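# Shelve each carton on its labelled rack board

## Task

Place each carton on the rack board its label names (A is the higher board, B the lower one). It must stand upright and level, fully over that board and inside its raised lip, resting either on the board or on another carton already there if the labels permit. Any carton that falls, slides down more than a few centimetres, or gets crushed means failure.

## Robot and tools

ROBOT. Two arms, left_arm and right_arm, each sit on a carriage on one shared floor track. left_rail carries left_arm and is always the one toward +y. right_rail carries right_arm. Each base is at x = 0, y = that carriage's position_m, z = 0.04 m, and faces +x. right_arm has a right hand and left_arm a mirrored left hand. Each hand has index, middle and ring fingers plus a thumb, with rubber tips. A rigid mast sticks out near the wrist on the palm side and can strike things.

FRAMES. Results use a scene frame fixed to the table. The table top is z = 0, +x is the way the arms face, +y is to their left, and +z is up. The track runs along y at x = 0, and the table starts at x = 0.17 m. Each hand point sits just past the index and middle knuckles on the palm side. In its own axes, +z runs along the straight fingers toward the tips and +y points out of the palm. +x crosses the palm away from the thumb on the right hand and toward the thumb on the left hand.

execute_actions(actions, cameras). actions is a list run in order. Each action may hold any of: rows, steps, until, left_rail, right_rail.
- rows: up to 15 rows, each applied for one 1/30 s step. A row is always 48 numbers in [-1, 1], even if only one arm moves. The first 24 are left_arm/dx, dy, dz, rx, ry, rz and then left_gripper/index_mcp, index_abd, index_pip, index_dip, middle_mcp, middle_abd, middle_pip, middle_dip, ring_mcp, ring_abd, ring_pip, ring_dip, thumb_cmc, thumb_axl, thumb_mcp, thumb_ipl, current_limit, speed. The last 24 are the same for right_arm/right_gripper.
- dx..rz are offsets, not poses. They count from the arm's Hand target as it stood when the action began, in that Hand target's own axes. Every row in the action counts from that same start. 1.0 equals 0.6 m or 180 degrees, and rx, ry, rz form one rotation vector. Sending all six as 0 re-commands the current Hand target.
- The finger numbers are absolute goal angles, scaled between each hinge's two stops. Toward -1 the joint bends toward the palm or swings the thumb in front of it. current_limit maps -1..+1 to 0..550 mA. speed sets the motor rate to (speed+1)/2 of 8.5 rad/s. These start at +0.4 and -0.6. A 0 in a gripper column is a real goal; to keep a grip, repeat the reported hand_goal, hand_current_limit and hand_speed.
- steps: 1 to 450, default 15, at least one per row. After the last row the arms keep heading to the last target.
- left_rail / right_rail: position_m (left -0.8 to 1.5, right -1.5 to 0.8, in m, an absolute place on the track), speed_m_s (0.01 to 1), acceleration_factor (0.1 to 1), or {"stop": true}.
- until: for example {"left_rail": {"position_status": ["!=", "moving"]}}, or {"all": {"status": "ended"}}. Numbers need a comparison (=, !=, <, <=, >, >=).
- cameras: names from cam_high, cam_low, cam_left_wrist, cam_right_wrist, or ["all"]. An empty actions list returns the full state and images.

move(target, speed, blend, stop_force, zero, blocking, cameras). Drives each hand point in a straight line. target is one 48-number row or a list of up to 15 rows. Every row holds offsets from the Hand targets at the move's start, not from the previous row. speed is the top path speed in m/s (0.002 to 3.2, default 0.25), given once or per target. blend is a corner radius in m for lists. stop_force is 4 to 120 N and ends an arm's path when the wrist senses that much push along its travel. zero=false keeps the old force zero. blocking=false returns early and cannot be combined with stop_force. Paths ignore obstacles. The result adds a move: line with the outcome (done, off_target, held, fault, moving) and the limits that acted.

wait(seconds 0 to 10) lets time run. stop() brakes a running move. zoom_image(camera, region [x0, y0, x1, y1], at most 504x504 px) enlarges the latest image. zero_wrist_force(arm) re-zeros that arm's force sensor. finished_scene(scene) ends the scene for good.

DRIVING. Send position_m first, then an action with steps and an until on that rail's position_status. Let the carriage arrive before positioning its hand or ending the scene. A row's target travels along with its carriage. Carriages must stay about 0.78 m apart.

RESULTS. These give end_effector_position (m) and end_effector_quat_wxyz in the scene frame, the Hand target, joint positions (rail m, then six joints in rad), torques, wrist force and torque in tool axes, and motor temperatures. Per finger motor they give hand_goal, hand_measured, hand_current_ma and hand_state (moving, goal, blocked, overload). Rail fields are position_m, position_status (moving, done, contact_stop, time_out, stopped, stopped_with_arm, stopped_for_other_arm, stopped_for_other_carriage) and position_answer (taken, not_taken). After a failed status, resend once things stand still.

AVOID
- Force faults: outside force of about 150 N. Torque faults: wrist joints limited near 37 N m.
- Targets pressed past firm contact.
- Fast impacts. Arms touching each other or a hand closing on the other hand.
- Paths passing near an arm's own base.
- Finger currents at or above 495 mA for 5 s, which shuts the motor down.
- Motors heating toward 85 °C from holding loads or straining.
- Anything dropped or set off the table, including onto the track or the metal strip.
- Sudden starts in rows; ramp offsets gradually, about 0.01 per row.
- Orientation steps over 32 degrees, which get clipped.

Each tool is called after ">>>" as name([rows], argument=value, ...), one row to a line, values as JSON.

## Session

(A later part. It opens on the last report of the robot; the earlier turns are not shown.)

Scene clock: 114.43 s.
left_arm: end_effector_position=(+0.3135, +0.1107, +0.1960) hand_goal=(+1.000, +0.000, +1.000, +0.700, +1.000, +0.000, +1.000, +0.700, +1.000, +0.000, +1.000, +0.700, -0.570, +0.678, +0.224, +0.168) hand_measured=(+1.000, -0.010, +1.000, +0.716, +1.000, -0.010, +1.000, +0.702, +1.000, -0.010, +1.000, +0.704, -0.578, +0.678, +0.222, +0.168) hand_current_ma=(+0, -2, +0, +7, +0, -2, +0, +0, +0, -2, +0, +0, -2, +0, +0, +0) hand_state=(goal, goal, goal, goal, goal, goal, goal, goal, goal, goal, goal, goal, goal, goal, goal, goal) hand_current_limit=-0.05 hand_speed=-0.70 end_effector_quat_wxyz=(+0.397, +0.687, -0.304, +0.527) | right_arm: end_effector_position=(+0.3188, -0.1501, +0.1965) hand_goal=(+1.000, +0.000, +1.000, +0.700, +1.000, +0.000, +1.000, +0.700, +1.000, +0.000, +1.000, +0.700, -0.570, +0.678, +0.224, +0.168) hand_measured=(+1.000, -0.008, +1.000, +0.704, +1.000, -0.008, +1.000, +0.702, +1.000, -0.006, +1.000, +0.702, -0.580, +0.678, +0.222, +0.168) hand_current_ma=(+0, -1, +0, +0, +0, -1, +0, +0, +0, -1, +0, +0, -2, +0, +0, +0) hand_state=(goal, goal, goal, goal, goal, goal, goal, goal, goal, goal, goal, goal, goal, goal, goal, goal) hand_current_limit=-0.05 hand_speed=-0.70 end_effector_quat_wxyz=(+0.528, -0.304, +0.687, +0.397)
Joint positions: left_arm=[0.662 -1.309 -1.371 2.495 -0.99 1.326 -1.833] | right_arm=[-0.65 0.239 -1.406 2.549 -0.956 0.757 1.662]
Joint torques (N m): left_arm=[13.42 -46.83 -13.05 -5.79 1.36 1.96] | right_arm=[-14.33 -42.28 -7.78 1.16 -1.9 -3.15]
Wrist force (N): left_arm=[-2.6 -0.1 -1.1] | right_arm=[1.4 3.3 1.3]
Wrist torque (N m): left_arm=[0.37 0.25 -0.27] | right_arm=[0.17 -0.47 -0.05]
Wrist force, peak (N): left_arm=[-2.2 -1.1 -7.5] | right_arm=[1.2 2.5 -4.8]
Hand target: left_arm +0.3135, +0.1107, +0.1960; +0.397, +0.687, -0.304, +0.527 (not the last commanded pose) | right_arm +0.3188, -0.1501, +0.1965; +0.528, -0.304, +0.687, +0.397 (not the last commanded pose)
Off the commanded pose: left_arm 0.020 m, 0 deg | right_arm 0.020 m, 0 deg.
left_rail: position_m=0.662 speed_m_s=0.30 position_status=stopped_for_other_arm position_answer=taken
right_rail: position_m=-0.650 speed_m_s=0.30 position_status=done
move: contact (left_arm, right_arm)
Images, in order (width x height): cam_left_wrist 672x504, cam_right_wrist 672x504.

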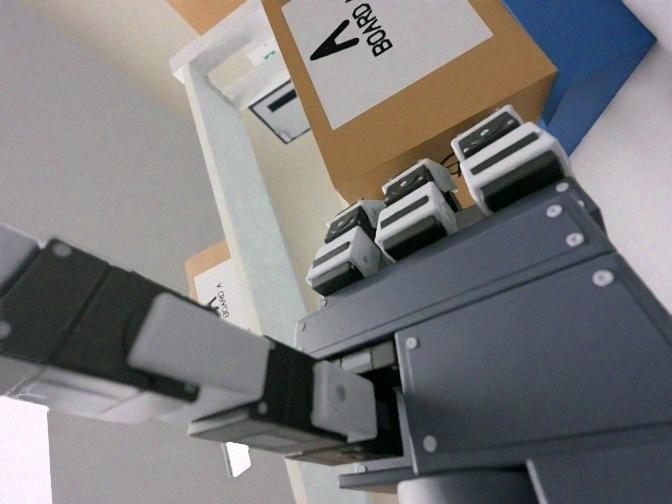

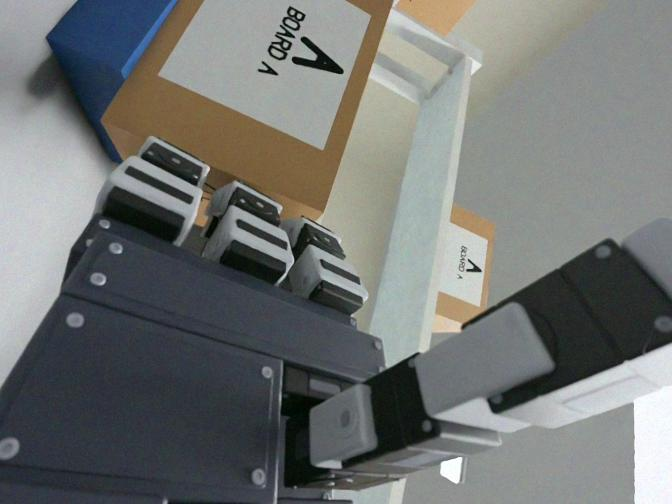

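>>> execute_actions([
  {"rows":[[0,0,0,0,0,0,1,0,1,0.4,1,0,1,0.4,1,0,1,0.4,-0.571,0.678,0.2247,0.1676,-0.05,-0.7,0,0,0,0,0,0,1,0,1,0.4,1,0,1,0.4,1,0,1,0.4,-0.571,0.678,0.2247,0.1676,-0.05,-0.7]],"steps":40},
])

>>> move(target=[0,0.00117,0.00202,0,0,0,1,0,1,0.4,1,0,1,0.4,1,0,1,0.4,-0.571,0.678,0.2247,0.1676,-0.05,-0.7,0,0.00117,0.00202,0,0,0,1,0,1,0.4,1,0,1,0.4,1,0,1,0.4,-0.571,0.678,0.2247,0.1676,-0.05,-0.7], speed=0.01)

>>> move(target=[0.032196,0.00747,-0.004314,0,0,0,1,0,1,0.4,1,0,1,0.4,1,0,1,0.4,-0.571,0.678,0.2247,0.1676,-0.05,-0.7,-0.032196,0.00747,-0.004314,0,0,0,1,0,1,0.4,1,0,1,0.4,1,0,1,0.4,-0.571,0.678,0.2247,0.1676,-0.05,-0.7], speed=0.03, cameras=["all"])

Scene clock: 116.77 s.
left_arm: end_effector_position=(+0.3135, +0.1106, +0.1960) hand_goal=(+1.000, +0.000, +1.000, +0.400, +1.000, +0.000, +1.000, +0.400, +1.000, +0.000, +1.000, +0.400, -0.570, +0.678, +0.224, +0.168) hand_measured=(+1.002, -0.010, +1.000, +0.644, +1.002, -0.012, +1.000, +0.624, +1.002, -0.010, +1.000, +0.614, -0.578, +0.678, +0.222, +0.168) hand_current_ma=(+0, -3, +0, +261, +0, -3, +0, +261, +0, -2, +0, +261, -2, +0, +0, +0) hand_state=(goal, goal, goal, blocked, goal, goal, goal, blocked, goal, goal, goal, blocked, goal, goal, goal, goal) hand_current_limit=-0.05 hand_speed=-0.70 end_effector_quat_wxyz=(+0.397, +0.687, -0.304, +0.527) | right_arm: end_effector_position=(+0.3188, -0.1501, +0.1965) hand_goal=(+1.000, +0.000, +1.000, +0.400, +1.000, +0.000, +1.000, +0.400, +1.000, +0.000, +1.000, +0.400, -0.570, +0.678, +0.224, +0.168) hand_measured=(+1.002, -0.008, +1.000, +0.612, +1.002, -0.008, +1.000, +0.616, +1.002, -0.006, +1.002, +0.622, -0.580, +0.678, +0.222, +0.168) hand_current_ma=(+0, -1, +0, +261, +0, -1, +0, +261, +0, -1, +0, +261, -2, +0, +0, +0) hand_state=(goal, goal, goal, blocked, goal, goal, goal, blocked, goal, goal, goal, blocked, goal, goal, goal, goal) hand_current_limit=-0.05 hand_speed=-0.70 end_effector_quat_wxyz=(+0.528, -0.304, +0.687, +0.397)
Joint positions: left_arm=[0.662 -1.309 -1.371 2.495 -0.99 1.326 -1.833] | right_arm=[-0.65 0.239 -1.406 2.549 -0.956 0.757 1.662]
Joint torques (N m): left_arm=[-28.36 -42.92 -43.25 -5.77 4.53 1.85] | right_arm=[22.22 -38.72 -29.83 -2.89 -4.19 -3.15]
Wrist force (N): left_arm=[-2.6 -12.8 -23.1] | right_arm=[2.0 -12.1 -20.6]
Wrist torque (N m): left_arm=[4.53 -0.16 0.12] | right_arm=[4.75 0.27 -0.32]
Wrist force, peak (N): left_arm=[-2.1 -13.2 -23.3] | right_arm=[1.6 -12.5 -20.7]
Hand target: left_arm +0.3135, +0.1106, +0.1960; +0.397, +0.687, -0.304, +0.527 | right_arm +0.3188, -0.1501, +0.1965; +0.528, -0.304, +0.687, +0.397
Off the commanded pose: left_arm 0.000 m, 0 deg | right_arm 0.000 m, 0 deg.
left_rail: position_m=0.662 speed_m_s=0.30 position_status=stopped_for_other_arm position_answer=taken
right_rail: position_m=-0.650 speed_m_s=0.30 position_status=done

Scene clock: 117.47 s.
left_arm: end_effector_position=(+0.3135, +0.1093, +0.1960) hand_goal=(+1.000, +0.000, +1.000, +0.400, +1.000, +0.000, +1.000, +0.400, +1.000, +0.000, +1.000, +0.400, -0.570, +0.678, +0.224, +0.168) hand_measured=(+1.002, -0.006, +1.002, +0.644, +1.002, -0.008, +1.002, +0.624, +1.002, -0.006, +1.002, +0.614, -0.578, +0.678, +0.222, +0.168) hand_current_ma=(+0, -1, +0, +261, +0, -1, +0, +261, +0, -1, +0, +261, -2, +0, +0, +0) hand_state=(goal, goal, goal, blocked, goal, goal, goal, blocked, goal, goal, goal, blocked, goal, goal, goal, goal) hand_current_limit=-0.05 hand_speed=-0.70 end_effector_quat_wxyz=(+0.397, +0.687, -0.304, +0.527) | right_arm: end_effector_position=(+0.3188, -0.1487, +0.1965) hand_goal=(+1.000, +0.000, +1.000, +0.400, +1.000, +0.000, +1.000, +0.400, +1.000, +0.000, +1.000, +0.400, -0.570, +0.678, +0.224, +0.168) hand_measured=(+1.002, -0.006, +1.002, +0.612, +1.002, -0.006, +1.002, +0.616, +1.002, -0.006, +1.002, +0.622, -0.580, +0.678, +0.222, +0.168) hand_current_ma=(+0, -1, +0, +261, +0, -1, +0, +261, +0, +0, +0, +261, -2, +0, +0, +0) hand_state=(goal, goal, goal, blocked, goal, goal, goal, blocked, goal, goal, goal, blocked, goal, goal, goal, goal) hand_current_limit=-0.05 hand_speed=-0.70 end_effector_quat_wxyz=(+0.528, -0.304, +0.687, +0.397)
Joint positions: left_arm=[0.662 -1.31 -1.369 2.493 -0.99 1.325 -1.833] | right_arm=[-0.65 0.244 -1.405 2.548 -0.956 0.762 1.663]
Joint torques (N m): left_arm=[-39.75 -23.48 -56.5 -3.73 4.56 -2.87] | right_arm=[31.53 -19.86 -38.27 -4.84 -5.13 3.88]
Wrist force (N): left_arm=[-1.7 -21.7 -43.9] | right_arm=[0.6 -19.7 -40.9]
Wrist torque (N m): left_arm=[8.28 -0.49 0.47] | right_arm=[8.43 0.72 -0.64]
Wrist force, peak (N): left_arm=[-1.4 -21.8 -44.1] | right_arm=[0.6 -19.7 -40.9]
Hand target: left_arm +0.3135, +0.1092, +0.1960; +0.397, +0.687, -0.304, +0.527 | right_arm +0.3188, -0.1487, +0.1965; +0.528, -0.304, +0.687, +0.397
Off the commanded pose: left_arm 0.000 m, 0 deg | right_arm 0.000 m, 0 deg.
left_rail: position_m=0.662 speed_m_s=0.30 position_status=stopped_for_other_arm position_answer=taken
right_rail: position_m=-0.650 speed_m_s=0.30 position_status=done
move: done

Scene clock: 118.53 s.
left_arm: end_effector_position=(+0.3135, +0.1092, +0.2160) hand_goal=(+1.000, +0.000, +1.000, +0.400, +1.000, +0.000, +1.000, +0.400, +1.000, +0.000, +1.000, +0.400, -0.570, +0.678, +0.224, +0.168) hand_measured=(+1.002, -0.060, +1.002, +0.644, +1.002, -0.060, +1.002, +0.624, +1.002, -0.058, +1.002, +0.614, -0.578, +0.678, +0.222, +0.168) hand_current_ma=(+0, -58, +0, +261, +0, -57, +0, +261, +0, -53, +0, +261, -2, +0, +0, +0) hand_state=(goal, blocked, goal, blocked, goal, blocked, goal, blocked, goal, blocked, goal, blocked, goal, goal, goal, goal) hand_current_limit=-0.05 hand_speed=-0.70 end_effector_quat_wxyz=(+0.397, +0.687, -0.304, +0.527) | right_arm: end_effector_position=(+0.3188, -0.1487, +0.2165) hand_goal=(+1.000, +0.000, +1.000, +0.400, +1.000, +0.000, +1.000, +0.400, +1.000, +0.000, +1.000, +0.400, -0.570, +0.678, +0.224, +0.168) hand_measured=(+1.002, -0.062, +1.002, +0.612, +1.002, -0.062, +1.002, +0.616, +1.002, -0.060, +1.002, +0.622, -0.580, +0.678, +0.222, +0.168) hand_current_ma=(+0, -45, +0, +261, +0, -47, +0, +261, +0, -43, +0, +261, -2, +0, +0, +0) hand_state=(goal, blocked, goal, blocked, goal, blocked, goal, blocked, goal, blocked, goal, blocked, goal, goal, goal, goal) hand_current_limit=-0.05 hand_speed=-0.70 end_effector_quat_wxyz=(+0.528, -0.304, +0.687, +0.397)
Joint positions: left_arm=[0.662 -1.31 -1.417 2.484 -0.933 1.325 -1.833] | right_arm=[-0.65 0.244 -1.456 2.538 -0.895 0.762 1.663]
Joint torques (N m): left_arm=[-20.9 -50.48 -58.37 -5.82 12.02 -1.24] | right_arm=[8.26 -47.03 -42.55 -1.81 -10.3 -3.27]
Wrist force (N): left_arm=[-9.6 -23.6 -37.5] | right_arm=[10.2 -19.7 -33.2]
Wrist torque (N m): left_arm=[7.51 -1.35 -0.52] | right_arm=[7.51 1.41 0.50]
Wrist force, peak (N): left_arm=[-1.5 -22.1 -44.2] | right_arm=[0.5 -20.0 -41.6]
Hand target: left_arm +0.3135, +0.1092, +0.2160; +0.397, +0.687, -0.304, +0.527 | right_arm +0.3188, -0.1487, +0.2165; +0.528, -0.304, +0.687, +0.397
Off the commanded pose: left_arm 0.000 m, 0 deg | right_arm 0.000 m, 0 deg.
left_rail: position_m=0.662 speed_m_s=0.30 position_status=stopped_for_other_arm position_answer=taken
right_rail: position_m=-0.650 speed_m_s=0.30 position_status=done
move: done

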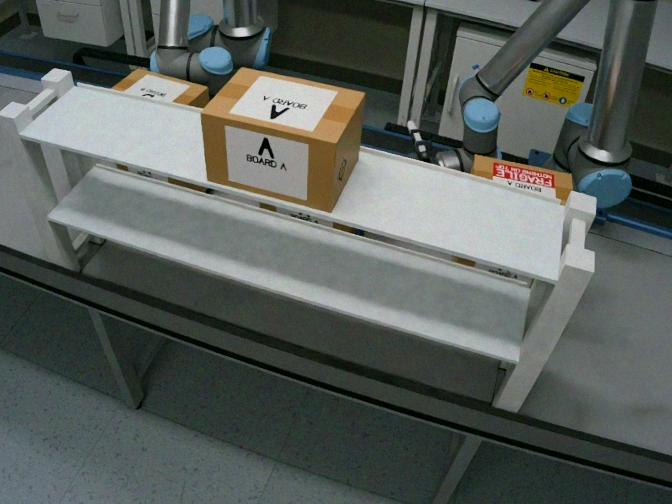

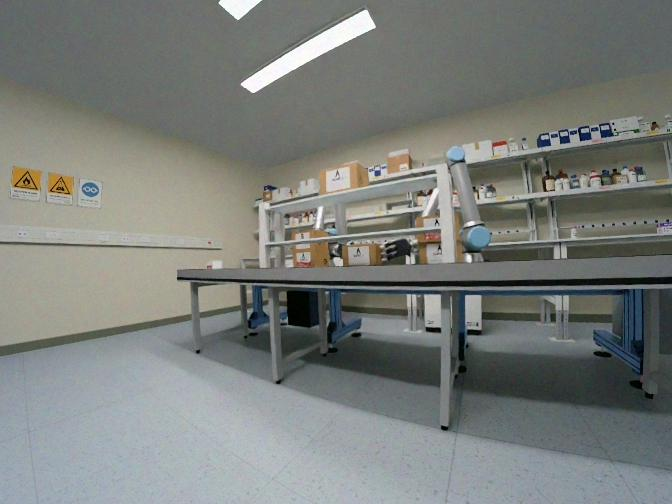

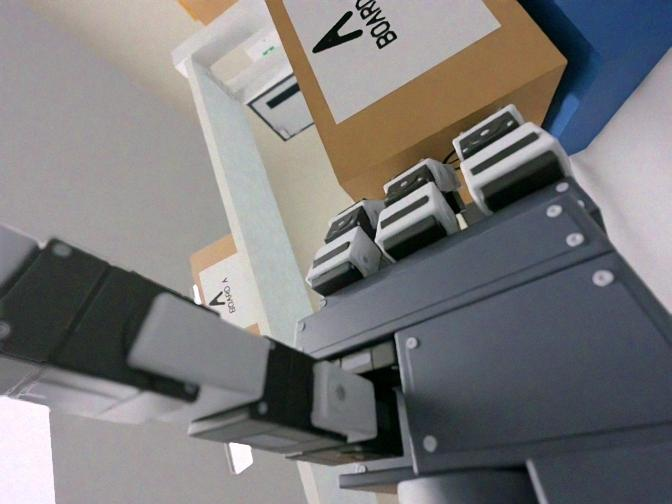

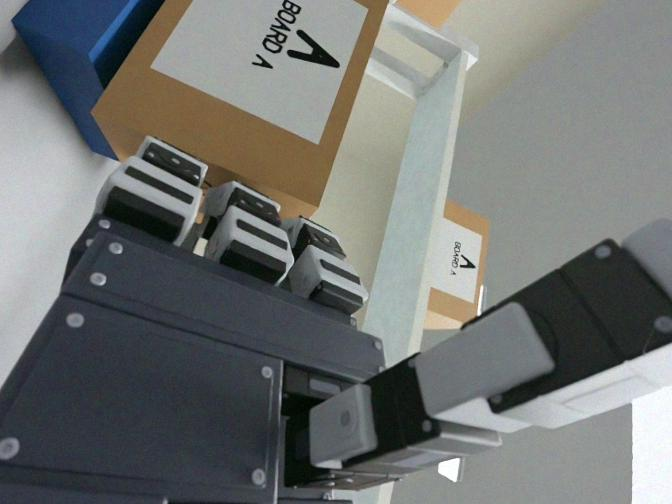

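>>> execute_actions(actions=[], cameras=["cam_high","cam_left_wrist","cam_right_wrist"])

Scene clock: 122.47 s.
left_arm: end_effector_position=(+0.3135, +0.1093, +0.2160) hand_goal=(+1.000, +0.000, +1.000, +0.400, +1.000, +0.000, +1.000, +0.400, +1.000, +0.000, +1.000, +0.400, -0.570, +0.678, +0.224, +0.168) hand_measured=(+1.002, -0.060, +1.002, +0.644, +1.002, -0.060, +1.002, +0.624, +1.002, -0.058, +1.002, +0.614, -0.578, +0.678, +0.222, +0.168) hand_current_ma=(+0, -58, +0, +261, +0, -57, +0, +261, +0, -54, +0, +261, -2, +0, +0, +0) hand_state=(goal, blocked, goal, blocked, goal, blocked, goal, blocked, goal, blocked, goal, blocked, goal, goal, goal, goal) hand_current_limit=-0.05 hand_speed=-0.70 end_effector_quat_wxyz=(+0.397, +0.687, -0.304, +0.527) | right_arm: end_effector_position=(+0.3188, -0.1487, +0.2165) hand_goal=(+1.000, +0.000, +1.000, +0.400, +1.000, +0.000, +1.000, +0.400, +1.000, +0.000, +1.000, +0.400, -0.570, +0.678, +0.224, +0.168) hand_measured=(+1.002, -0.062, +1.002, +0.612, +1.002, -0.062, +1.002, +0.616, +1.002, -0.060, +1.002, +0.622, -0.580, +0.678, +0.222, +0.168) hand_current_ma=(+0, -46, +0, +261, +0, -47, +0, +261, +0, -43, +0, +261, -2, +0, +0, +0) hand_state=(goal, blocked, goal, blocked, goal, blocked, goal, blocked, goal, blocked, goal, blocked, goal, goal, goal, goal) hand_current_limit=-0.05 hand_speed=-0.70 end_effector_quat_wxyz=(+0.528, -0.304, +0.687, +0.397)
Joint positions: left_arm=[0.662 -1.31 -1.417 2.484 -0.933 1.325 -1.833] | right_arm=[-0.65 0.244 -1.456 2.538 -0.895 0.762 1.663]
Joint velocities: within noise
Joint torques (N m): left_arm=[-9.41 -51.67 -58.11 -5.69 12.1 1.79] | right_arm=[4.71 -45.94 -42.33 -1.79 -14.48 -3.12]
Motor temperatures (°C): left_arm=[28 23 29 29 34 31] | right_arm=[25 24 27 32 31 33]
Wrist force (N): left_arm=[-9.7 -23.8 -37.5] | right_arm=[9.9 -20.1 -33.3]
Wrist torque (N m): left_arm=[7.50 -1.33 -0.52] | right_arm=[7.45 1.46 0.46]
Wrist force, peak (N): left_arm=[-9.8 -23.7 -37.6] | right_arm=[9.8 -20.1 -33.7]
Hand target: left_arm +0.3135, +0.1093, +0.2160; +0.397, +0.687, -0.304, +0.527 | right_arm +0.3188, -0.1487, +0.2165; +0.528, -0.304, +0.687, +0.397
Off the commanded pose: left_arm 0.000 m, 0 deg | right_arm 0.000 m, 0 deg.
left_rail: position_m=0.662 speed_m_s=0.30 position_status=stopped_for_other_arm position_answer=taken
right_rail: position_m=-0.650 speed_m_s=0.30 position_status=done
Images, in order (width x height): cam_high 672x504, cam_left_wrist 672x504, cam_right_wrist 672x504.

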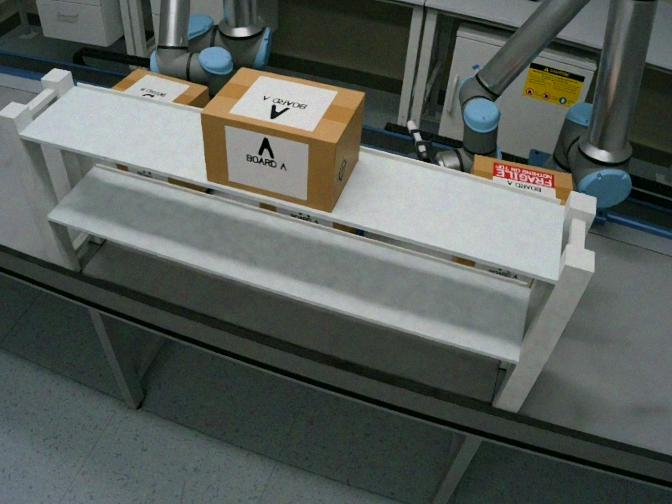

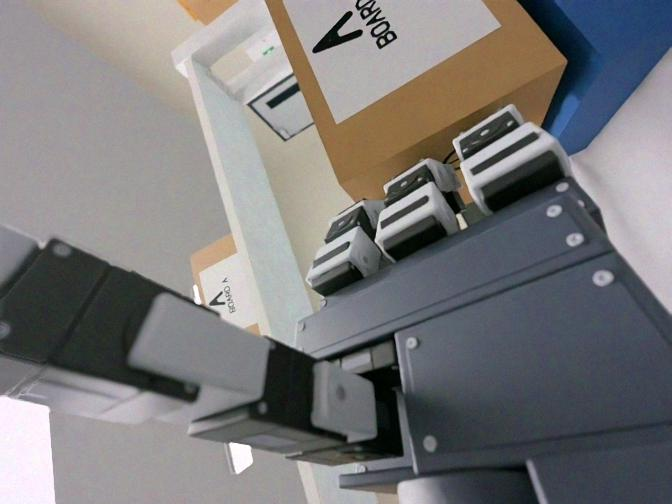

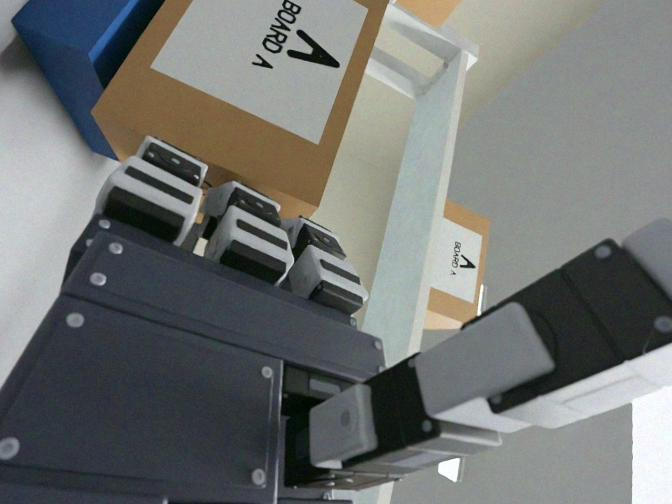

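>>> move([
  [0.806631,0.097496,-0.056315,0,0,0,1,0,1,0.4,1,0,1,0.4,1,0,1,0.4,-0.571,0.678,0.2247,0.1676,-0.05,-0.7,-0.806631,0.097496,-0.056315,0,0,0,1,0,1,0.4,1,0,1,0.4,1,0,1,0.4,-0.571,0.678,0.2247,0.1676,-0.05,-0.7],
  [0.867013,0.177297,0.532674,0,0,0,1,0,1,0.4,1,0,1,0.4,1,0,1,0.4,-0.571,0.678,0.2247,0.1676,-0.05,-0.7,-0.867013,-0.372681,-0.419904,0,0,0,1,0,1,0.4,1,0,1,0.4,1,0,1,0.4,-0.571,0.678,0.2247,0.1676,-0.05,-0.7],
], speed=0.12, blend=0.05, cameras=["cam_high","cam_left_wrist","cam_right_wrist"])

Scene clock: 135.63 s.
left_arm: end_effector_position=(+0.5143, -0.2204, +0.7009) hand_goal=(+1.000, +0.000, +1.000, +0.400, +1.000, +0.000, +1.000, +0.400, +1.000, +0.000, +1.000, +0.400, -0.570, +0.678, +0.224, +0.168) hand_measured=(+1.004, -0.092, +1.002, +0.724, +1.004, -0.092, +1.002, +0.702, +1.002, -0.086, +1.002, +0.692, -0.578, +0.678, +0.222, +0.168) hand_current_ma=(+0, -127, +0, +261, +1, -124, +0, +261, +0, -113, +0, +261, -2, +0, +0, +0) hand_state=(goal, blocked, goal, blocked, goal, blocked, goal, blocked, goal, blocked, goal, blocked, goal, goal, goal, goal) hand_current_limit=-0.05 hand_speed=-0.70 end_effector_quat_wxyz=(+0.397, +0.687, -0.304, +0.527) | right_arm: end_effector_position=(+0.5185, -0.4793, +0.7011) hand_goal=(+1.000, +0.000, +1.000, +0.400, +1.000, +0.000, +1.000, +0.400, +1.000, +0.000, +1.000, +0.400, -0.570, +0.678, +0.224, +0.168) hand_measured=(+1.002, -0.072, +1.002, +0.518, +1.004, -0.080, +1.002, +0.530, +1.004, -0.082, +1.002, +0.546, -0.580, +0.678, +0.222, +0.168) hand_current_ma=(+0, -62, +0, +213, +0, -77, +0, +254, +0, -78, +0, +261, -2, +0, +0, +0) hand_state=(goal, blocked, goal, blocked, goal, blocked, goal, blocked, goal, blocked, goal, blocked, goal, goal, goal, goal) hand_current_limit=-0.05 hand_speed=-0.70 end_effector_quat_wxyz=(+0.528, -0.304, +0.687, +0.397)
Joint positions: left_arm=[0.662 -1.163 -1.235 1.215 0.151 1.47 -1.813] | right_arm=[-0.65 -0.559 -1.554 1.884 1.611 0.138 -0.144]
Joint torques (N m): left_arm=[-18.29 -46.37 -66.59 -17.16 13.65 2.42] | right_arm=[30.52 -36.88 -21.78 8.26 1.54 -2.89]
Wrist force (N): left_arm=[-13.1 -28.7 -44.0] | right_arm=[5.9 -23.3 -40.6]
Wrist torque (N m): left_arm=[8.77 -2.54 -1.45] | right_arm=[8.74 0.63 -0.31]
Wrist force, peak (N): left_arm=[-13.2 -29.7 -46.4] | right_arm=[5.8 -26.0 -42.2]
Hand target: left_arm +0.5143, -0.2204, +0.7009; +0.397, +0.687, -0.304, +0.527 | right_arm +0.5185, -0.4793, +0.7011; +0.528, -0.304, +0.687, +0.397
Off the commanded pose: left_arm 0.000 m, 0 deg | right_arm 0.000 m, 0 deg.
left_rail: position_m=0.662 speed_m_s=0.30 position_status=stopped_for_other_arm position_answer=taken
right_rail: position_m=-0.650 speed_m_s=0.30 position_status=done
move: done
Images, in order (width x height): cam_high 672x504, cam_left_wrist 672x504, cam_right_wrist 672x504.

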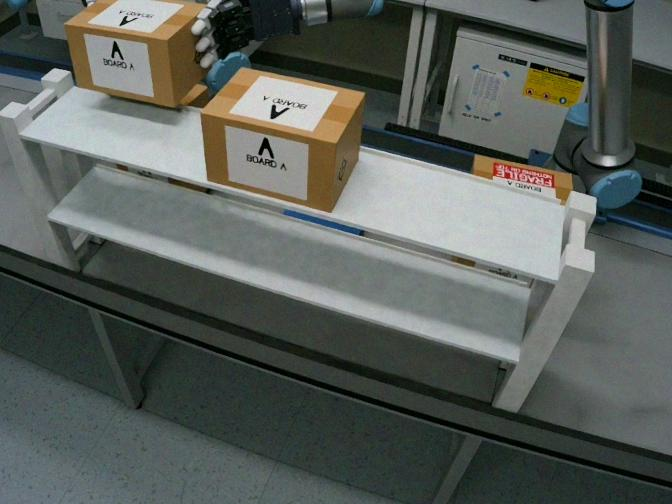

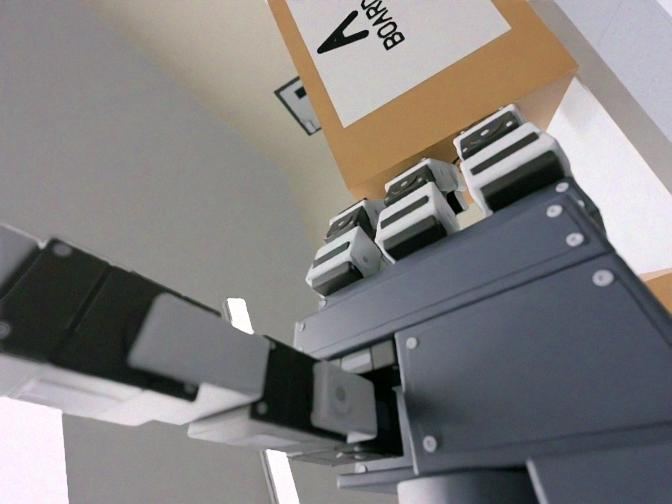

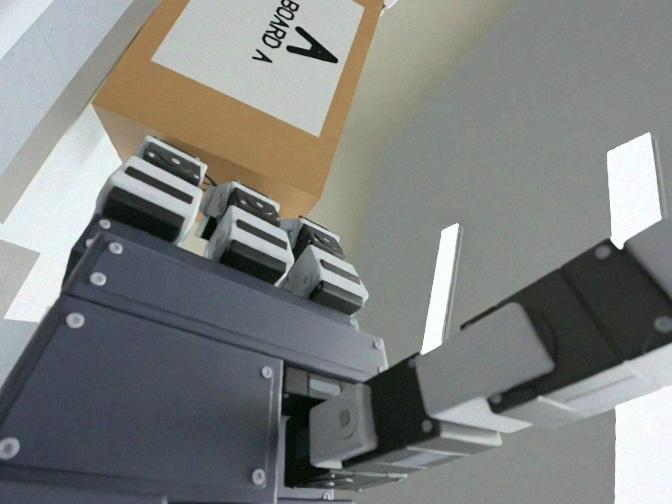

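>>> zoom_image(camera="cam_high", region=[40, 0, 240, 180])

Scaled by 2.520 from the camera's 672x504 image, which has a finer 960x720 frame.

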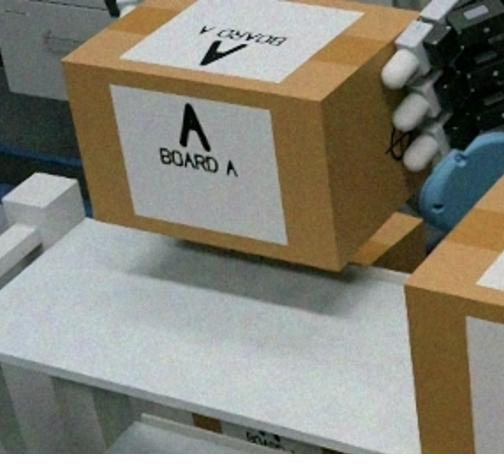

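>>> move(target=[0.05098,-0.164794,0.095151,0,0,0,1,0,1,0.4,1,0,1,0.4,1,0,1,0.4,-0.571,0.678,0.2247,0.1676,-0.05,-0.7,-0.047357,-0.153083,0.088389,0,0,0,1,0,1,0.4,1,0,1,0.4,1,0,1,0.4,-0.571,0.678,0.2247,0.1676,-0.05,-0.7], speed=0.06, cameras=["cam_high","cam_left_wrist","cam_right_wrist"])

>>> zoom_image(camera="cam_high", region=[40, 0, 240, 180])

Scene clock: 141.47 s.
left_arm: end_effector_position=(+0.6325, -0.2204, +0.7007) hand_goal=(+1.000, +0.000, +1.000, +0.400, +1.000, +0.000, +1.000, +0.400, +1.000, +0.000, +1.000, +0.400, -0.570, +0.678, +0.224, +0.168) hand_measured=(+1.002, -0.094, +1.002, +0.726, +1.004, -0.092, +1.002, +0.704, +1.002, -0.088, +1.002, +0.696, -0.578, +0.678, +0.222, +0.168) hand_current_ma=(+0, -130, +0, +261, +0, -126, +0, +261, +0, -115, +0, +261, -2, +0, +0, +0) hand_state=(goal, blocked, goal, blocked, goal, blocked, goal, blocked, goal, blocked, goal, blocked, goal, goal, goal, goal) hand_current_limit=-0.05 hand_speed=-0.70 end_effector_quat_wxyz=(+0.397, +0.687, -0.304, +0.527) | right_arm: end_effector_position=(+0.6284, -0.4794, +0.7011) hand_goal=(+1.000, +0.000, +1.000, +0.400, +1.000, +0.000, +1.000, +0.400, +1.000, +0.000, +1.000, +0.400, -0.570, +0.678, +0.224, +0.168) hand_measured=(+1.002, -0.072, +1.002, +0.526, +1.002, -0.080, +1.002, +0.530, +1.002, -0.082, +1.002, +0.536, -0.580, +0.678, +0.222, +0.168) hand_current_ma=(+0, -62, +0, +241, +0, -77, +0, +254, +0, -78, +0, +261, -2, +0, +0, +0) hand_state=(goal, blocked, goal, blocked, goal, blocked, goal, blocked, goal, blocked, goal, blocked, goal, goal, goal, goal) hand_current_limit=-0.05 hand_speed=-0.70 end_effector_quat_wxyz=(+0.527, -0.304, +0.687, +0.397)
Joint positions: left_arm=[0.662 -1.031 -1.095 1.016 0.209 1.601 -1.796] | right_arm=[-0.65 -0.452 -1.409 1.559 1.008 0.141 0.645]
Joint torques (N m): left_arm=[-15.64 -63.89 -63.01 -5.3 10.71 3.76] | right_arm=[37.74 -69.99 -47.92 3 -3.2 3.93]
Wrist force (N): left_arm=[-13.1 -21.0 -30.2] | right_arm=[6.3 -15.1 -28.9]
Wrist torque (N m): left_arm=[6.34 -2.05 -1.58] | right_arm=[6.26 0.47 -0.12]
Wrist force, peak (N): left_arm=[-13.6 -28.8 -43.9] | right_arm=[6.0 -23.3 -41.2]
Hand target: left_arm +0.6325, -0.2204, +0.7007; +0.397, +0.687, -0.304, +0.527 | right_arm +0.6284, -0.4794, +0.7012; +0.528, -0.304, +0.687, +0.397
Off the commanded pose: left_arm 0.000 m, 0 deg | right_arm 0.000 m, 0 deg.
left_rail: position_m=0.662 speed_m_s=0.30 position_status=stopped_for_other_arm position_answer=taken
right_rail: position_m=-0.650 speed_m_s=0.30 position_status=done
move: done
Images, in order (width x height): cam_high 672x504, cam_left_wrist 672x504, cam_right_wrist 672x504.

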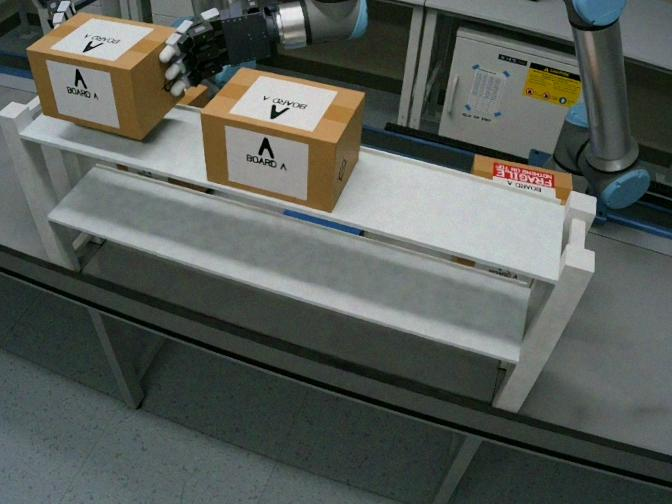

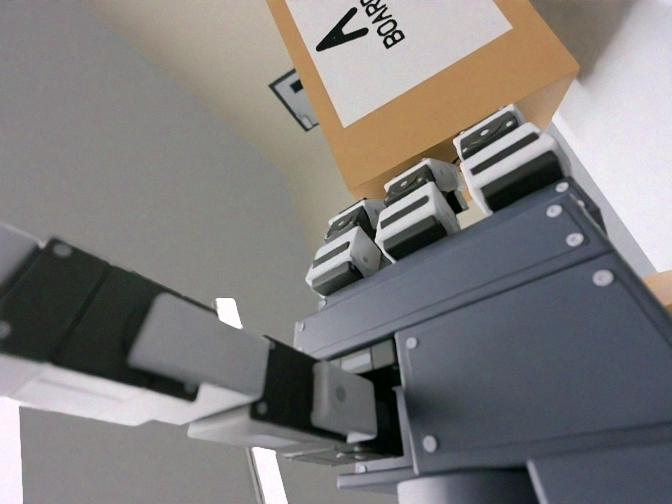

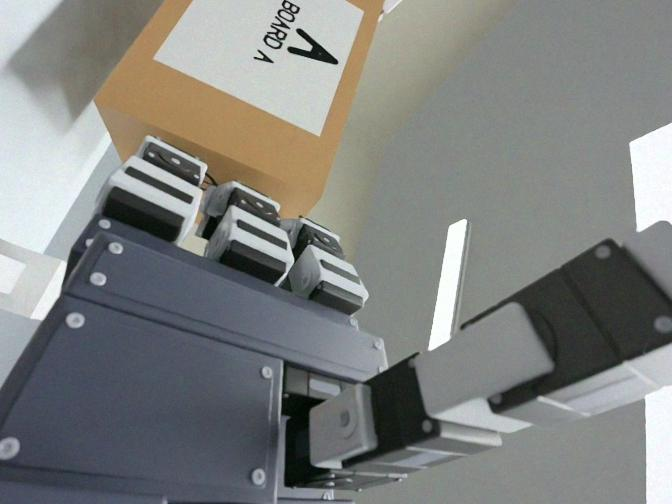

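Scaled by 2.520 from the camera's 672x504 image, which has a finer 960x720 frame.

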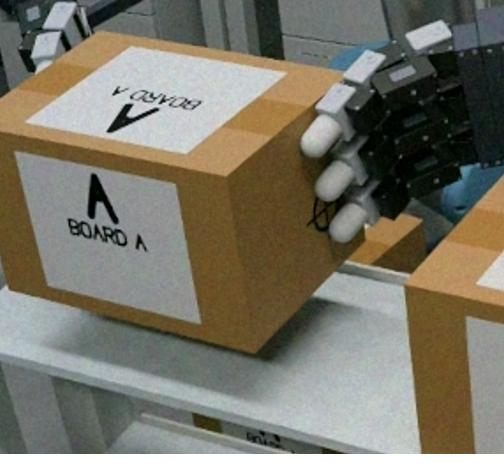

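>>> zoom_image(camera="cam_high", region=[10, 20, 160, 150])

Scaled by 3.360 from the camera's 672x504 image, which has a finer 960x720 frame.

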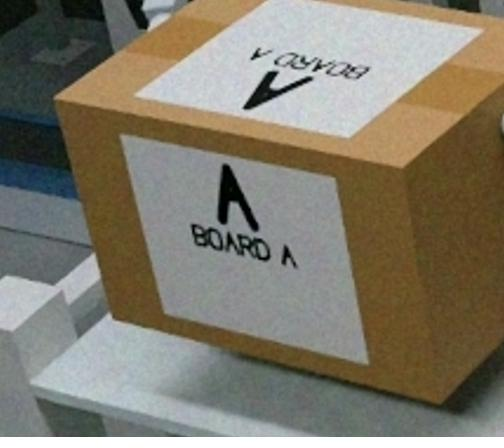

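>>> zoom_image(camera="cam_left_wrist", region=[330, 20, 630, 240])

>>> zoom_image(camera="cam_right_wrist", region=[60, 40, 360, 260])

Scaled by 1.680 from the camera's 672x504 image, which has a finer 960x720 frame.

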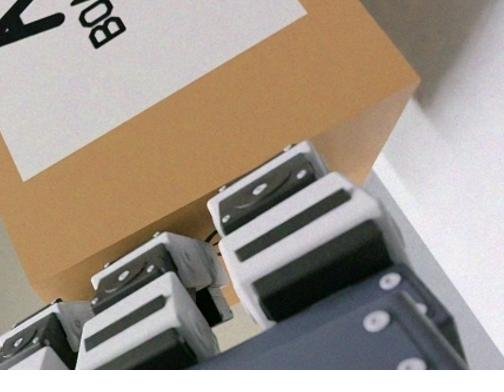

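Scaled by 1.680 from the camera's 672x504 image, which has a finer 960x720 frame.

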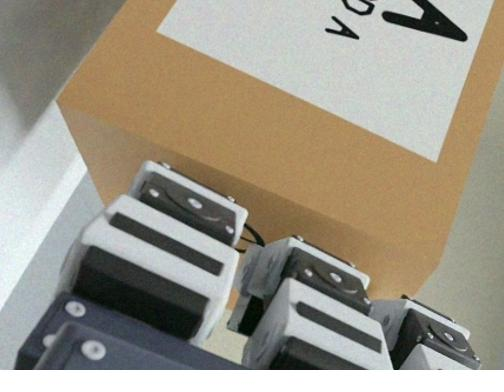

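>>> execute_actions(actions=[], cameras=["cam_low"])

Scene clock: 144.37 s.
left_arm: end_effector_position=(+0.6325, -0.2204, +0.7007) hand_goal=(+1.000, +0.000, +1.000, +0.400, +1.000, +0.000, +1.000, +0.400, +1.000, +0.000, +1.000, +0.400, -0.570, +0.678, +0.224, +0.168) hand_measured=(+1.002, -0.094, +1.002, +0.726, +1.004, -0.092, +1.002, +0.704, +1.002, -0.088, +1.002, +0.696, -0.578, +0.678, +0.222, +0.168) hand_current_ma=(+0, -130, +0, +261, +0, -126, +0, +261, +0, -115, +0, +261, -2, +0, +0, +0) hand_state=(goal, blocked, goal, blocked, goal, blocked, goal, blocked, goal, blocked, goal, blocked, goal, goal, goal, goal) hand_current_limit=-0.05 hand_speed=-0.70 end_effector_quat_wxyz=(+0.397, +0.687, -0.304, +0.527) | right_arm: end_effector_position=(+0.6283, -0.4794, +0.7012) hand_goal=(+1.000, +0.000, +1.000, +0.400, +1.000, +0.000, +1.000, +0.400, +1.000, +0.000, +1.000, +0.400, -0.570, +0.678, +0.224, +0.168) hand_measured=(+1.002, -0.072, +1.002, +0.526, +1.002, -0.080, +1.002, +0.530, +1.002, -0.082, +1.002, +0.536, -0.580, +0.678, +0.222, +0.168) hand_current_ma=(+0, -62, +0, +241, +0, -77, +0, +254, +0, -78, +0, +261, -2, +0, +0, +0) hand_state=(goal, blocked, goal, blocked, goal, blocked, goal, blocked, goal, blocked, goal, blocked, goal, goal, goal, goal) hand_current_limit=-0.05 hand_speed=-0.70 end_effector_quat_wxyz=(+0.527, -0.304, +0.687, +0.397)
Joint positions: left_arm=[0.662 -1.031 -1.095 1.016 0.209 1.601 -1.796] | right_arm=[-0.65 -0.452 -1.409 1.559 1.008 0.141 0.645]
Joint velocities: within noise
Joint torques (N m): left_arm=[-14.48 -65.32 -62.74 -5.61 10.51 3.66] | right_arm=[37.39 -70.45 -47.66 2.97 -3.61 4.06]
Motor temperatures (°C): left_arm=[28 23 29 29 34 31] | right_arm=[25 24 27 32 31 33]
Wrist force (N): left_arm=[-13.0 -20.8 -30.3] | right_arm=[6.3 -14.9 -28.4]
Wrist torque (N m): left_arm=[6.36 -2.07 -1.57] | right_arm=[6.26 0.47 -0.12]
Wrist force, peak (N): left_arm=[-13.0 -21.2 -30.6] | right_arm=[6.0 -15.3 -29.0]
Hand target: left_arm +0.6325, -0.2204, +0.7007; +0.397, +0.687, -0.304, +0.527 | right_arm +0.6284, -0.4794, +0.7012; +0.528, -0.304, +0.687, +0.397
Off the commanded pose: left_arm 0.000 m, 0 deg | right_arm 0.000 m, 0 deg.
left_rail: position_m=0.662 speed_m_s=0.30 position_status=stopped_for_other_arm position_answer=taken
right_rail: position_m=-0.650 speed_m_s=0.30 position_status=done
Images, in order (width x height): cam_low 672x504.

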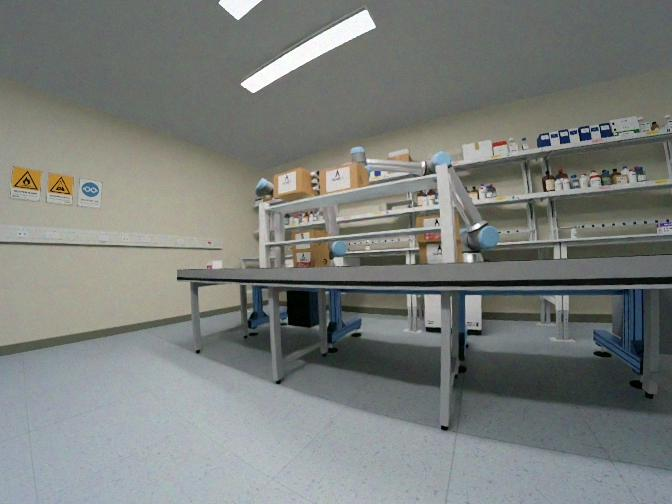

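>>> execute_actions(actions=[], cameras=["cam_high"])

>>> zoom_image(camera="cam_high", region=[10, 95, 210, 195])

Scene clock: 145.47 s.
left_arm: end_effector_position=(+0.6325, -0.2204, +0.7007) hand_goal=(+1.000, +0.000, +1.000, +0.400, +1.000, +0.000, +1.000, +0.400, +1.000, +0.000, +1.000, +0.400, -0.570, +0.678, +0.224, +0.168) hand_measured=(+1.002, -0.094, +1.002, +0.726, +1.004, -0.092, +1.002, +0.704, +1.002, -0.088, +1.002, +0.696, -0.578, +0.678, +0.222, +0.168) hand_current_ma=(+0, -130, +0, +261, +0, -126, +0, +261, +0, -115, +0, +261, -2, +0, +0, +0) hand_state=(goal, blocked, goal, blocked, goal, blocked, goal, blocked, goal, blocked, goal, blocked, goal, goal, goal, goal) hand_current_limit=-0.05 hand_speed=-0.70 end_effector_quat_wxyz=(+0.397, +0.687, -0.304, +0.527) | right_arm: end_effector_position=(+0.6283, -0.4794, +0.7012) hand_goal=(+1.000, +0.000, +1.000, +0.400, +1.000, +0.000, +1.000, +0.400, +1.000, +0.000, +1.000, +0.400, -0.570, +0.678, +0.224, +0.168) hand_measured=(+1.002, -0.072, +1.002, +0.526, +1.002, -0.080, +1.002, +0.530, +1.002, -0.082, +1.002, +0.536, -0.580, +0.678, +0.222, +0.168) hand_current_ma=(+0, -62, +0, +241, +0, -77, +0, +254, +0, -78, +0, +261, -2, +0, +0, +0) hand_state=(goal, blocked, goal, blocked, goal, blocked, goal, blocked, goal, blocked, goal, blocked, goal, goal, goal, goal) hand_current_limit=-0.05 hand_speed=-0.70 end_effector_quat_wxyz=(+0.527, -0.304, +0.687, +0.397)
Joint positions: left_arm=[0.662 -1.031 -1.095 1.016 0.209 1.601 -1.796] | right_arm=[-0.65 -0.452 -1.409 1.559 1.008 0.141 0.645]
Joint velocities: within noise
Joint torques (N m): left_arm=[-12.46 -64.76 -62.21 -5.39 10.64 3.67] | right_arm=[37.7 -71.19 -48.17 2.88 -3.85 3.92]
Motor temperatures (°C): left_arm=[28 23 29 29 34 31] | right_arm=[25 24 27 32 31 33]
Wrist force (N): left_arm=[-12.9 -20.9 -30.1] | right_arm=[6.2 -14.9 -28.2]
Wrist torque (N m): left_arm=[6.33 -2.07 -1.57] | right_arm=[6.22 0.47 -0.12]
Wrist force, peak (N): left_arm=[-13.4 -21.0 -30.6] | right_arm=[6.0 -15.3 -28.9]
Hand target: left_arm +0.6325, -0.2204, +0.7007; +0.397, +0.687, -0.304, +0.527 | right_arm +0.6284, -0.4794, +0.7012; +0.528, -0.304, +0.687, +0.397
Off the commanded pose: left_arm 0.000 m, 0 deg | right_arm 0.000 m, 0 deg.
left_rail: position_m=0.662 speed_m_s=0.30 position_status=stopped_for_other_arm position_answer=taken
right_rail: position_m=-0.650 speed_m_s=0.30 position_status=done
Images, in order (width x height): cam_high 672x504.

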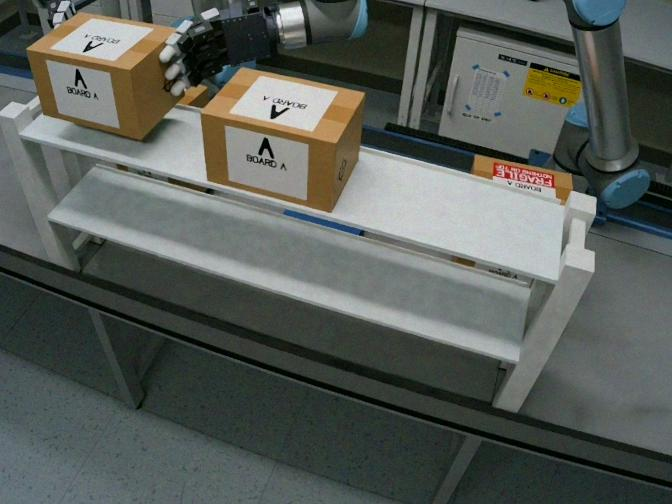

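Scaled by 2.520 from the camera's 672x504 image, which has a finer 960x720 frame.

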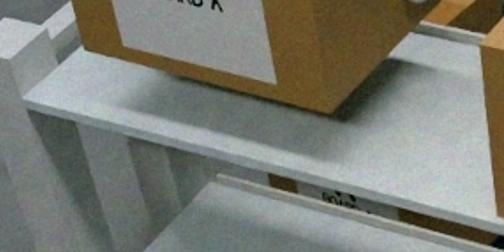

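>>> move(target=[-0.045074,-0.010458,0.00604,0,0,0,1,0,1,0.4,1,0,1,0.4,1,0,1,0.4,-0.571,0.678,0.2247,0.1676,-0.05,-0.7,0.045074,-0.010458,0.00604,0,0,0,1,0,1,0.4,1,0,1,0.4,1,0,1,0.4,-0.571,0.678,0.2247,0.1676,-0.05,-0.7], speed=0.05)

>>> move(target=[-0.056343,-0.013073,0.00755,0,0,0,1,0,1,0.4,1,0,1,0.4,1,0,1,0.4,-0.571,0.678,0.2247,0.1676,-0.05,-0.7,0.056343,-0.013073,0.00755,0,0,0,1,0,1,0.4,1,0,1,0.4,1,0,1,0.4,-0.571,0.678,0.2247,0.1676,-0.05,-0.7], speed=0.01, stop_force=5, cameras=["cam_high"])

>>> zoom_image(camera="cam_high", region=[10, 20, 210, 195])

Scene clock: 148.53 s.
left_arm: end_effector_position=(+0.6325, -0.2203, +0.6728) hand_goal=(+1.000, +0.000, +1.000, +0.400, +1.000, +0.000, +1.000, +0.400, +1.000, +0.000, +1.000, +0.400, -0.570, +0.678, +0.224, +0.168) hand_measured=(+1.002, -0.094, +1.002, +0.726, +1.002, -0.092, +1.002, +0.704, +1.002, -0.088, +1.002, +0.696, -0.578, +0.678, +0.222, +0.168) hand_current_ma=(+0, -130, +0, +261, +0, -126, +0, +261, +0, -115, +0, +261, -2, +0, +0, +0) hand_state=(goal, blocked, goal, blocked, goal, blocked, goal, blocked, goal, blocked, goal, blocked, goal, goal, goal, goal) hand_current_limit=-0.05 hand_speed=-0.70 end_effector_quat_wxyz=(+0.397, +0.687, -0.304, +0.527) | right_arm: end_effector_position=(+0.6284, -0.4793, +0.6732) hand_goal=(+1.000, +0.000, +1.000, +0.400, +1.000, +0.000, +1.000, +0.400, +1.000, +0.000, +1.000, +0.400, -0.570, +0.678, +0.224, +0.168) hand_measured=(+1.002, -0.072, +1.002, +0.526, +1.002, -0.080, +1.002, +0.530, +1.002, -0.082, +1.002, +0.536, -0.580, +0.678, +0.222, +0.168) hand_current_ma=(+0, -61, +0, +241, +0, -77, +0, +254, +0, -78, +0, +261, -2, +0, +0, +0) hand_state=(goal, blocked, goal, blocked, goal, blocked, goal, blocked, goal, blocked, goal, blocked, goal, goal, goal, goal) hand_current_limit=-0.05 hand_speed=-0.70 end_effector_quat_wxyz=(+0.527, -0.304, +0.687, +0.397)
Joint positions: left_arm=[0.662 -1.031 -1.098 1.07 0.158 1.602 -1.796] | right_arm=[-0.65 -0.452 -1.401 1.6 0.958 0.141 0.647]
Joint torques (N m): left_arm=[-27.37 -90.11 -49.74 -16.9 7.72 2.33] | right_arm=[27.8 -53.94 -26.54 3.3 -6.32 4]
Wrist force (N): left_arm=[-12.5 -20.9 -30.0] | right_arm=[6.6 -14.8 -28.6]
Wrist torque (N m): left_arm=[6.34 -2.02 -1.49] | right_arm=[6.26 0.52 -0.07]
Wrist force, peak (N): left_arm=[-12.4 -21.6 -31.0] | right_arm=[6.8 -15.5 -29.4]
Hand target: left_arm +0.6324, -0.2204, +0.6727; +0.397, +0.687, -0.304, +0.527 | right_arm +0.6284, -0.4794, +0.6732; +0.528, -0.304, +0.687, +0.397
Off the commanded pose: left_arm 0.000 m, 0 deg | right_arm 0.000 m, 0 deg.
left_rail: position_m=0.662 speed_m_s=0.30 position_status=stopped_for_other_arm position_answer=taken
right_rail: position_m=-0.650 speed_m_s=0.30 position_status=done
move: done

Scene clock: 152.83 s.
left_arm: end_effector_position=(+0.6324, -0.2204, +0.6419) hand_goal=(+1.000, +0.000, +1.000, +0.400, +1.000, +0.000, +1.000, +0.400, +1.000, +0.000, +1.000, +0.400, -0.570, +0.678, +0.224, +0.168) hand_measured=(+1.002, -0.092, +1.002, +0.724, +1.002, -0.092, +1.002, +0.704, +1.002, -0.088, +1.002, +0.700, -0.578, +0.678, +0.222, +0.168) hand_current_ma=(+0, -126, +0, +261, +0, -124, +0, +261, +0, -114, +0, +261, -2, +0, +0, +0) hand_state=(goal, blocked, goal, blocked, goal, blocked, goal, blocked, goal, blocked, goal, blocked, goal, goal, goal, goal) hand_current_limit=-0.05 hand_speed=-0.70 end_effector_quat_wxyz=(+0.397, +0.687, -0.304, +0.527) | right_arm: end_effector_position=(+0.6284, -0.4793, +0.6382) hand_goal=(+1.000, +0.000, +1.000, +0.400, +1.000, +0.000, +1.000, +0.400, +1.000, +0.000, +1.000, +0.400, -0.570, +0.678, +0.224, +0.168) hand_measured=(+1.002, -0.054, +1.002, +0.526, +1.002, -0.064, +1.002, +0.530, +1.002, -0.064, +1.002, +0.530, -0.580, +0.678, +0.222, +0.168) hand_current_ma=(+0, -34, +0, +241, +0, -48, +0, +254, +0, -48, +0, +258, -2, +0, +0, +0) hand_state=(goal, blocked, goal, blocked, goal, blocked, goal, blocked, goal, blocked, goal, blocked, goal, goal, goal, goal) hand_current_limit=-0.05 hand_speed=-0.70 end_effector_quat_wxyz=(+0.528, -0.304, +0.687, +0.397)
Joint positions: left_arm=[0.662 -1.031 -1.098 1.124 0.104 1.601 -1.796] | right_arm=[-0.65 -0.452 -1.388 1.647 0.897 0.141 0.647]
Joint torques (N m): left_arm=[-45.36 -71.27 -62.24 -4.9 4.29 -1.17] | right_arm=[39.38 -48.05 -23.21 2.94 -7.77 4.39]
Wrist force (N): left_arm=[-9.0 -20.8 -32.7] | right_arm=[3.1 -16.5 -31.4]
Wrist torque (N m): left_arm=[6.67 -2.04 -0.85] | right_arm=[6.79 -0.25 -0.63]
Wrist force, peak (N): left_arm=[-9.3 -21.0 -33.1] | right_arm=[3.1 -16.7 -31.8]
Hand target: left_arm +0.6324, -0.2204, +0.6419; +0.397, +0.687, -0.304, +0.527 (not the last commanded pose) | right_arm +0.6284, -0.4793, +0.6382; +0.528, -0.304, +0.687, +0.397
Off the commanded pose: left_arm 0.004 m, 0 deg | right_arm 0.000 m, 0 deg.
left_rail: position_m=0.662 speed_m_s=0.30 position_status=stopped_for_other_arm position_answer=taken
right_rail: position_m=-0.650 speed_m_s=0.30 position_status=done
move: contact (left_arm)
Images, in order (width x height): cam_high 672x504.

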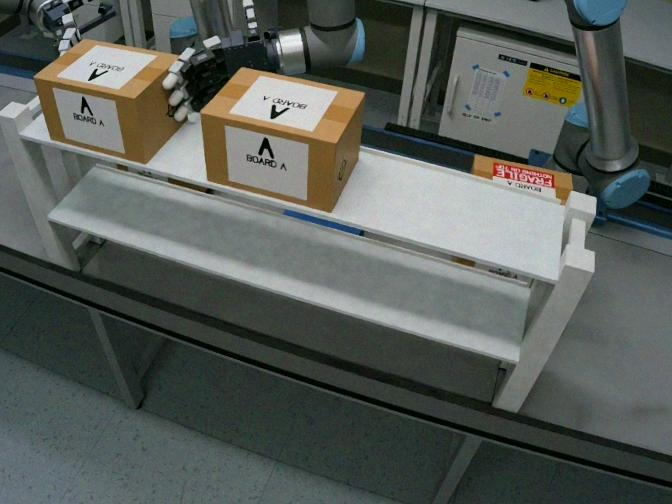

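Scaled by 2.520 from the camera's 672x504 image, which has a finer 960x720 frame.

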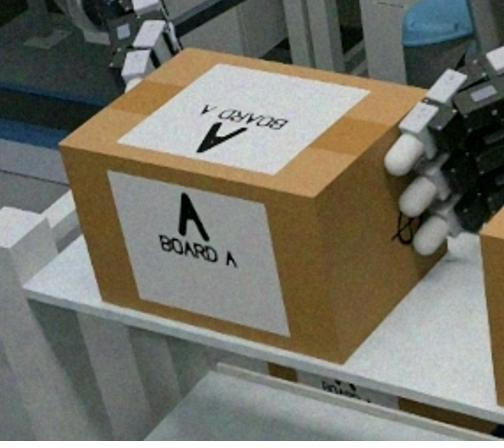

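>>> move(target=[0,0,0,0,0,0,1,0,1,0.4,1,0,1,0.4,1,0,1,0.4,-0.571,0.678,0.2247,0.1676,-0.05,-0.7,0.016098,-0.003735,0.002157,0,0,0,1,0,1,0.4,1,0,1,0.4,1,0,1,0.4,-0.571,0.678,0.2247,0.1676,-0.05,-0.7], speed=0.008, stop_force=5)

Scene clock: 155.63 s.
left_arm: end_effector_position=(+0.6324, -0.2204, +0.6419) hand_goal=(+1.000, +0.000, +1.000, +0.400, +1.000, +0.000, +1.000, +0.400, +1.000, +0.000, +1.000, +0.400, -0.570, +0.678, +0.224, +0.168) hand_measured=(+1.002, -0.092, +1.002, +0.724, +1.004, -0.092, +1.002, +0.704, +1.002, -0.088, +1.002, +0.702, -0.578, +0.678, +0.222, +0.168) hand_current_ma=(+0, -126, +0, +261, +0, -124, +0, +261, +0, -114, +0, +261, -2, +0, +0, +0) hand_state=(goal, blocked, goal, blocked, goal, blocked, goal, blocked, goal, blocked, goal, blocked, goal, goal, goal, goal) hand_current_limit=-0.05 hand_speed=-0.70 end_effector_quat_wxyz=(+0.397, +0.687, -0.304, +0.527) | right_arm: end_effector_position=(+0.6284, -0.4793, +0.6316) hand_goal=(+1.000, +0.000, +1.000, +0.400, +1.000, +0.000, +1.000, +0.400, +1.000, +0.000, +1.000, +0.400, -0.570, +0.678, +0.224, +0.168) hand_measured=(+1.002, +0.016, +1.002, +0.526, +1.002, +0.004, +1.002, +0.530, +1.002, +0.004, +1.002, +0.530, -0.580, +0.678, +0.222, +0.168) hand_current_ma=(+0, +3, +0, +241, +0, +0, +0, +254, +0, +0, +0, +258, -2, +0, +0, +0) hand_state=(goal, goal, goal, blocked, goal, goal, goal, blocked, goal, goal, goal, blocked, goal, goal, goal, goal) hand_current_limit=-0.05 hand_speed=-0.70 end_effector_quat_wxyz=(+0.528, -0.304, +0.687, +0.397)
Joint positions: left_arm=[0.662 -1.031 -1.098 1.124 0.104 1.601 -1.796] | right_arm=[-0.65 -0.452 -1.386 1.655 0.886 0.141 0.647]
Joint torques (N m): left_arm=[-44.69 -80.18 -61.74 -5.18 4.57 -1.22] | right_arm=[40.33 -67.76 -41.47 8.89 -4.35 -1.63]
Wrist force (N): left_arm=[-8.7 -22.0 -35.8] | right_arm=[0.2 -16.4 -33.1]
Wrist torque (N m): left_arm=[7.18 -1.99 -0.81] | right_arm=[7.04 -0.63 -0.85]
Wrist force, peak (N): left_arm=[-8.9 -22.0 -36.1] | right_arm=[-1.4 -15.6 -34.6]
Hand target: left_arm +0.6324, -0.2204, +0.6419; +0.397, +0.687, -0.304, +0.527 | right_arm +0.6284, -0.4793, +0.6316; +0.528, -0.304, +0.687, +0.397 (not the last commanded pose)
Off the commanded pose: left_arm 0.000 m, 0 deg | right_arm 0.003 m, 0 deg.
left_rail: position_m=0.662 speed_m_s=0.30 position_status=stopped_for_other_arm position_answer=taken
right_rail: position_m=-0.650 speed_m_s=0.30 position_status=done
move: contact (right_arm)


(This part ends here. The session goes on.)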